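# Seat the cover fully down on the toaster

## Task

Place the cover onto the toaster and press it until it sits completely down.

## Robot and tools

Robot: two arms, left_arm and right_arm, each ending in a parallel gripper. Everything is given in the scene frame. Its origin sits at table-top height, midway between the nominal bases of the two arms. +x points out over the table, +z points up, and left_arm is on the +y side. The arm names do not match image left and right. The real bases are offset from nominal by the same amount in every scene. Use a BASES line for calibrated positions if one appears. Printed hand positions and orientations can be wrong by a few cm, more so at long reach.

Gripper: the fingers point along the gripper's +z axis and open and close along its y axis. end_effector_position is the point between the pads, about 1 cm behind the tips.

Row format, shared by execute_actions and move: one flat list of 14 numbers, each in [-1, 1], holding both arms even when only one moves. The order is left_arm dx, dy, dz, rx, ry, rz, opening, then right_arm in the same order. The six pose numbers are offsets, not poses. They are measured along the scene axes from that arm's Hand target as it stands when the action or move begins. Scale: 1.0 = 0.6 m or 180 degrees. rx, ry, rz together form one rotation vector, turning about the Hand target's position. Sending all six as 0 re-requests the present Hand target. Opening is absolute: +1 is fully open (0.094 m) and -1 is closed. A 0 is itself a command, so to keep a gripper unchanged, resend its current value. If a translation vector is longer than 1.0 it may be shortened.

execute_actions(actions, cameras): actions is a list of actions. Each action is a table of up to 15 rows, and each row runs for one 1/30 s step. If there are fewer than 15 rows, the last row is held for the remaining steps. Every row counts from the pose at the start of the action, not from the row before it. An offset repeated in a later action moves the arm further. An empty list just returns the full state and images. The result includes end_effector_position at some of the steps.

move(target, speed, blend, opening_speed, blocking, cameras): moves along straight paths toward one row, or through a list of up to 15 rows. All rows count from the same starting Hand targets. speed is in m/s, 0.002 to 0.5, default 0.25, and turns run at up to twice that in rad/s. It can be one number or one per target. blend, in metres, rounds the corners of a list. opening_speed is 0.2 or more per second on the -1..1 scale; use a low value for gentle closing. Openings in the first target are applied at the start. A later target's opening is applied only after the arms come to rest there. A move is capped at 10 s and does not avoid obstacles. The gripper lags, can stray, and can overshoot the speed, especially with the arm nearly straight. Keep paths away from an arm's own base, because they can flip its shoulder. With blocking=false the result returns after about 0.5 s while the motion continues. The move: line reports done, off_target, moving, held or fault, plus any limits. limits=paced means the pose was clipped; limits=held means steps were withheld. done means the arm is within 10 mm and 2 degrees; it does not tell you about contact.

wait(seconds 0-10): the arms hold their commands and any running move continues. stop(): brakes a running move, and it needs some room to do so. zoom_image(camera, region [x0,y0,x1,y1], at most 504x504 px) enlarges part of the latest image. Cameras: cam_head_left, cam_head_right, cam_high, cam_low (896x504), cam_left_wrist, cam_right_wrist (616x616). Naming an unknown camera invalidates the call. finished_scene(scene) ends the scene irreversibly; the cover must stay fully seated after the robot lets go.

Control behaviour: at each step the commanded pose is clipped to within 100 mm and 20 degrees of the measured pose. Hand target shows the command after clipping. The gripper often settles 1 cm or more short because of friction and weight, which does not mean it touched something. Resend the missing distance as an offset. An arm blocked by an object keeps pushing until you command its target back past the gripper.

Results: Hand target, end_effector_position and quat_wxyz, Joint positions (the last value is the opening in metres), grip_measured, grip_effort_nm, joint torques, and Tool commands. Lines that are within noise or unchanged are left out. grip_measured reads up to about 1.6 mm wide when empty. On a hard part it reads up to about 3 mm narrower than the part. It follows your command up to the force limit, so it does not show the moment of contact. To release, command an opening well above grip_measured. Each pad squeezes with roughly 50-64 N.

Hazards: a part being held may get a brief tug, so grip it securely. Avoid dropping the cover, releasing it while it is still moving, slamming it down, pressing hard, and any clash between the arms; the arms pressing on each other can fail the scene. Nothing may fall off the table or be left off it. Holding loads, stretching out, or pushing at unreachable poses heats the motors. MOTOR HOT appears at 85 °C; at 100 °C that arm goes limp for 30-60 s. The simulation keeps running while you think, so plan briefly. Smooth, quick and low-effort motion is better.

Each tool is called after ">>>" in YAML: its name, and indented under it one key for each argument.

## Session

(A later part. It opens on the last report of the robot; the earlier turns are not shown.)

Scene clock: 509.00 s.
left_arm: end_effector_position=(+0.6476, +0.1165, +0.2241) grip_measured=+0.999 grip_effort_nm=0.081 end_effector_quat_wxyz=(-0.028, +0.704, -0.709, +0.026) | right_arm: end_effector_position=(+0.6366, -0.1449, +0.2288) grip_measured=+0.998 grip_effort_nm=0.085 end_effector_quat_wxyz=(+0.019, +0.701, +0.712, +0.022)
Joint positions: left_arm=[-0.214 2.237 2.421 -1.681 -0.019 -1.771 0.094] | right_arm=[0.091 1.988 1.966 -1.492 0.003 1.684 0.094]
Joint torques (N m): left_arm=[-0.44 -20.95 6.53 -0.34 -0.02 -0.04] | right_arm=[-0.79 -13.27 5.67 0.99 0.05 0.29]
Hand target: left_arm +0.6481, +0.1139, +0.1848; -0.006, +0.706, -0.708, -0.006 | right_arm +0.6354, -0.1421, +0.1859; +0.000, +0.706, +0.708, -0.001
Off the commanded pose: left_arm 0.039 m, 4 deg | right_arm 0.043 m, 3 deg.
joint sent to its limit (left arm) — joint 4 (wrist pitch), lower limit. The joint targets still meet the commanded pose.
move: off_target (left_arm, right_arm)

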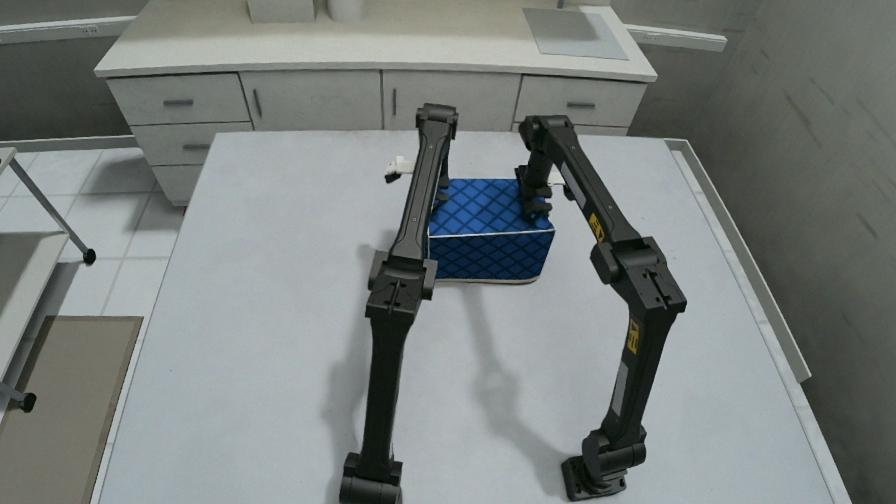

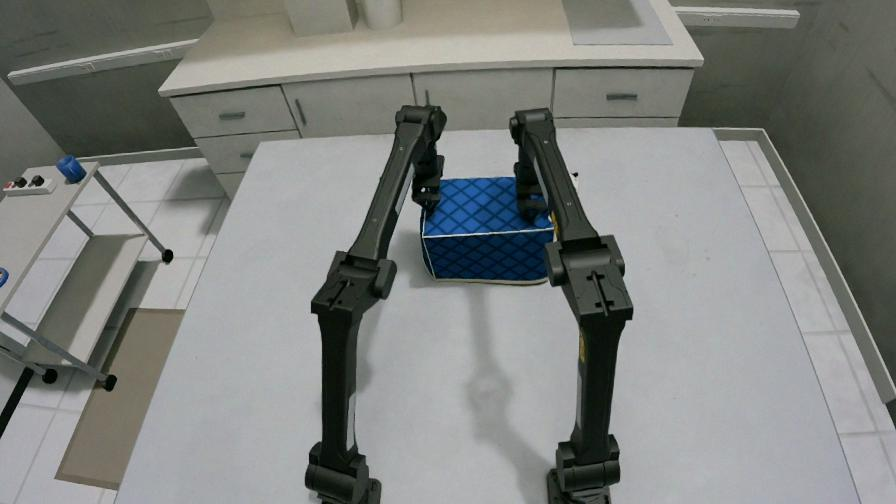

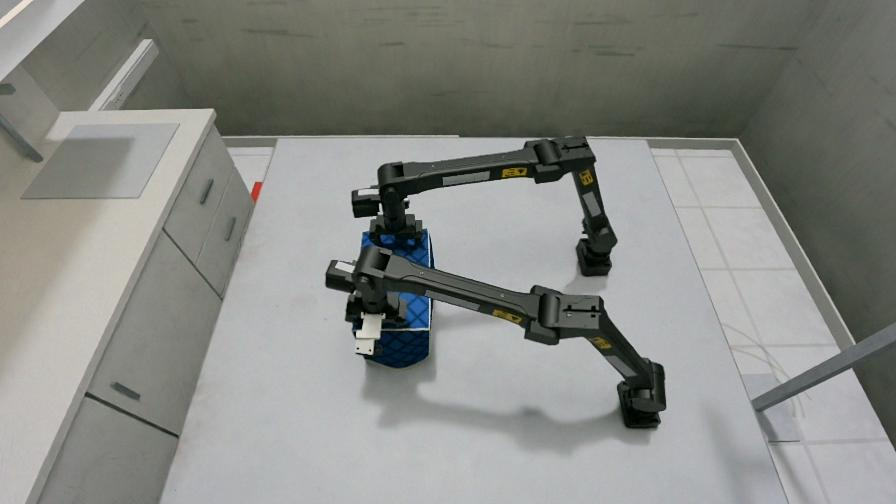

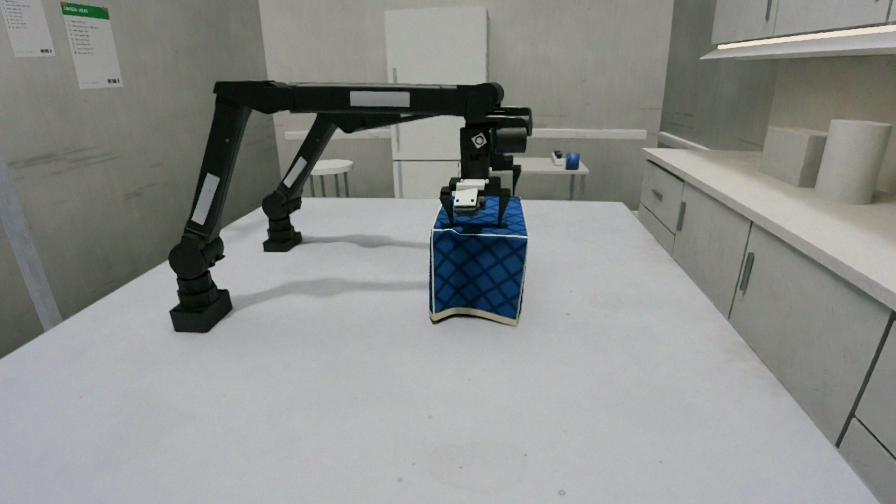

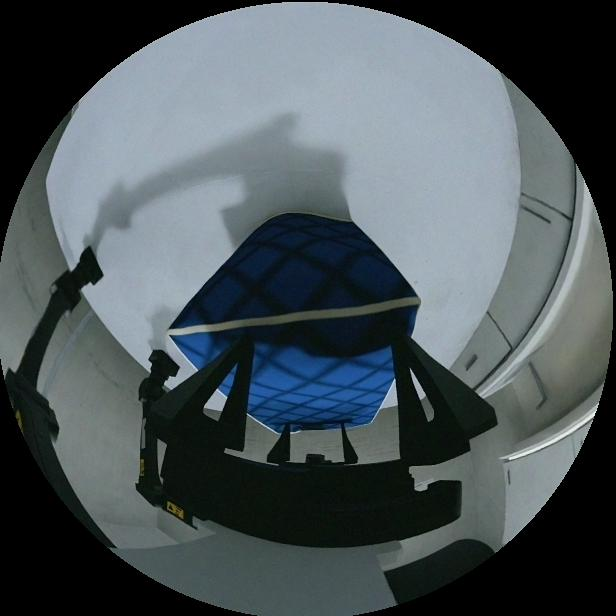

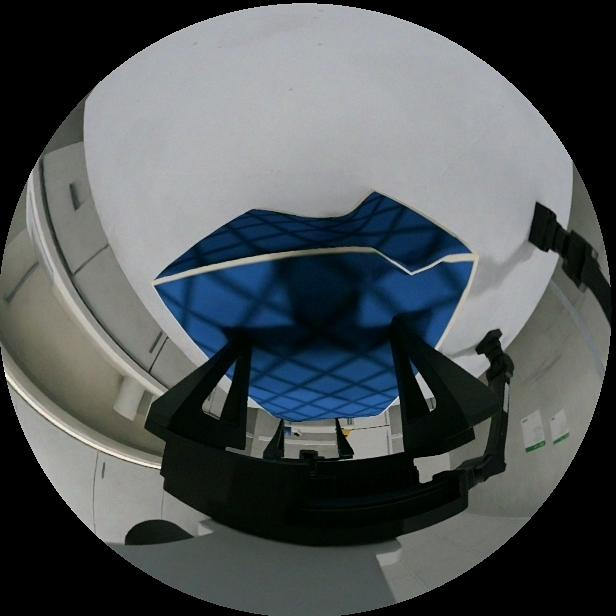

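Both stopped solid at ≈equal height (.224/.229). Seated. Retreat up and outward.

>>> move:
  target:
    - [0,0,0.22,0,0,0,1,0,0,0.22,0,0,0,1]
    - [0,0.27,0.25,0,0,0,1,0,-0.25,0.25,0,0,0,1]
  speed: 0.15

Scene clock: 515.53 s.
left_arm: end_effector_position=(+0.6517, +0.2717, +0.3075) grip_measured=+0.999 grip_effort_nm=0.081 end_effector_quat_wxyz=(-0.077, +0.704, -0.702, +0.067) | right_arm: end_effector_position=(+0.6286, -0.2885, +0.3006) grip_measured=+0.998 grip_effort_nm=0.085 end_effector_quat_wxyz=(+0.023, +0.710, +0.704, +0.017)
Joint positions: left_arm=[0.01 2.126 2.441 -1.681 -0.012 -1.558 0.094] | right_arm=[-0.138 1.971 2.129 -1.671 0.003 1.478 0.094]
Joint torques (N m): left_arm=[0.44 -26.52 8.58 -0.08 -0.24 0.22] | right_arm=[-1.49 -17.44 14.19 -0.08 0.03 -0.05]
Hand target: left_arm +0.6481, +0.2759, +0.3347; -0.006, +0.706, -0.708, -0.006 | right_arm +0.6354, -0.2921, +0.3360; +0.000, +0.706, +0.708, -0.001
Off the commanded pose: left_arm 0.028 m, 12 deg | right_arm 0.036 m, 3 deg.
joint sent to its limit (left arm) — joint 4 (wrist pitch), lower limit. The joint targets are off in orientation, not in position.
joint sent to its limit (right arm) — joint 4 (wrist pitch), lower limit. The joint targets are off in orientation, not in position.
move: off_target (left_arm, right_arm)

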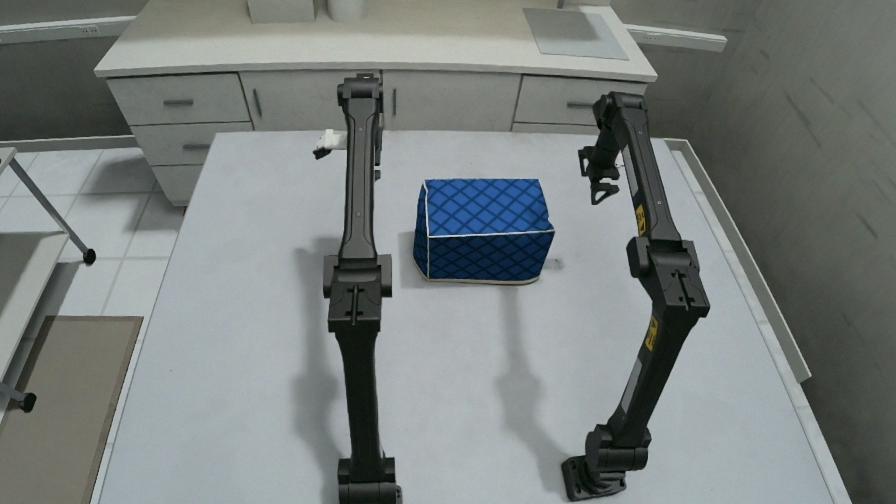

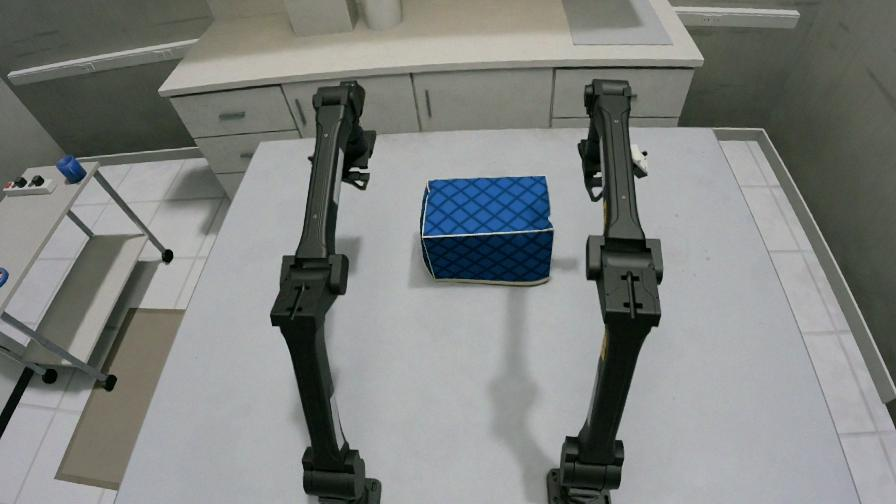

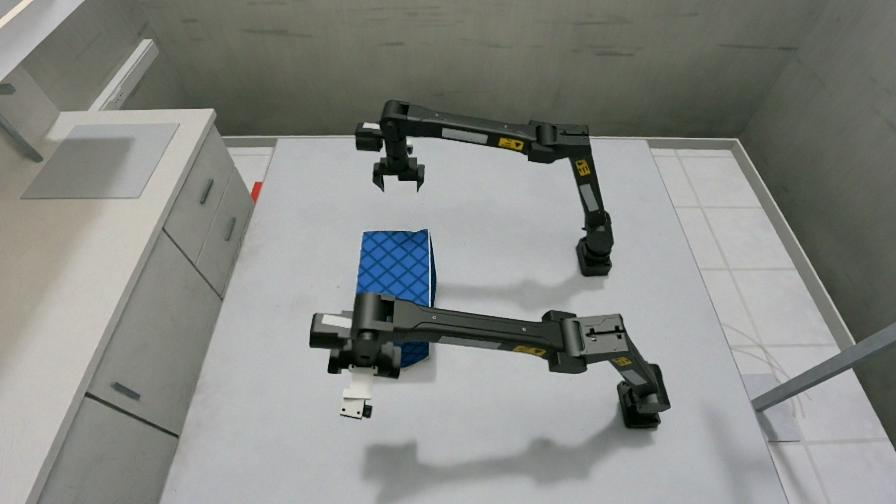

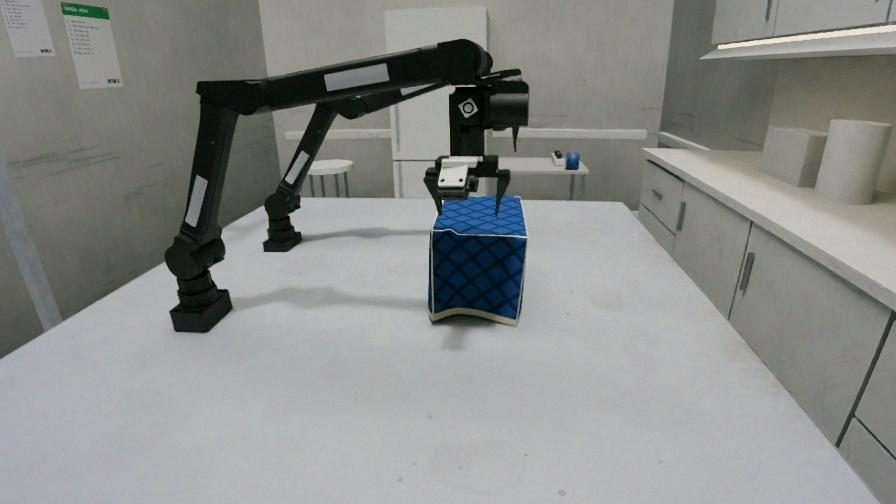

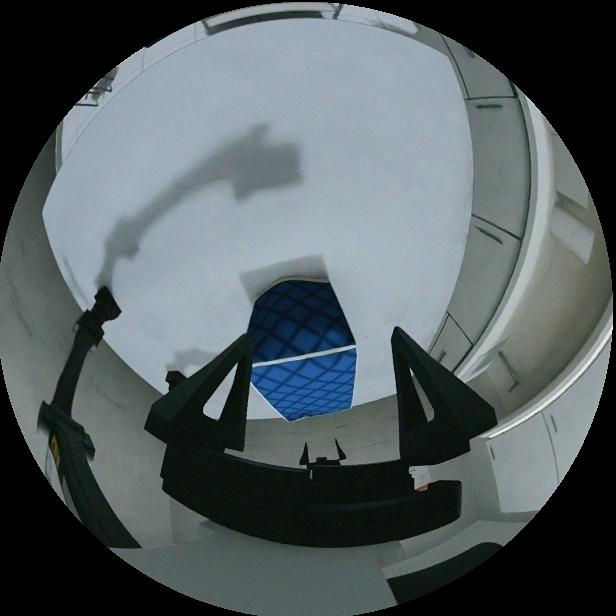

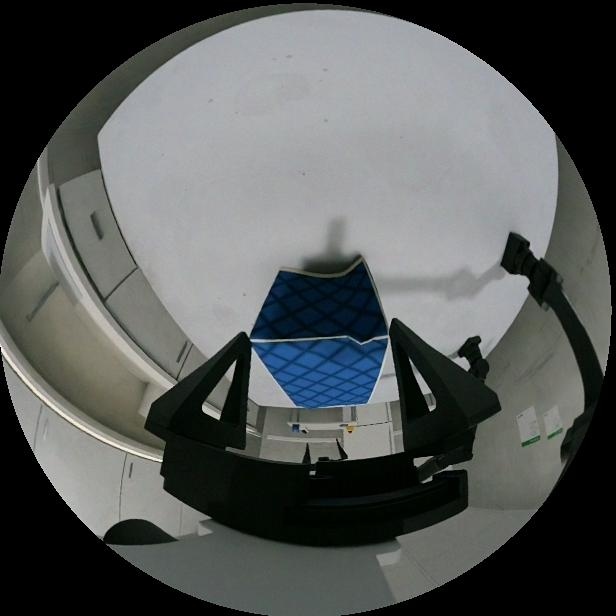

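>>> finished_scene:
  scene: 1

The scene is finished: the task was done.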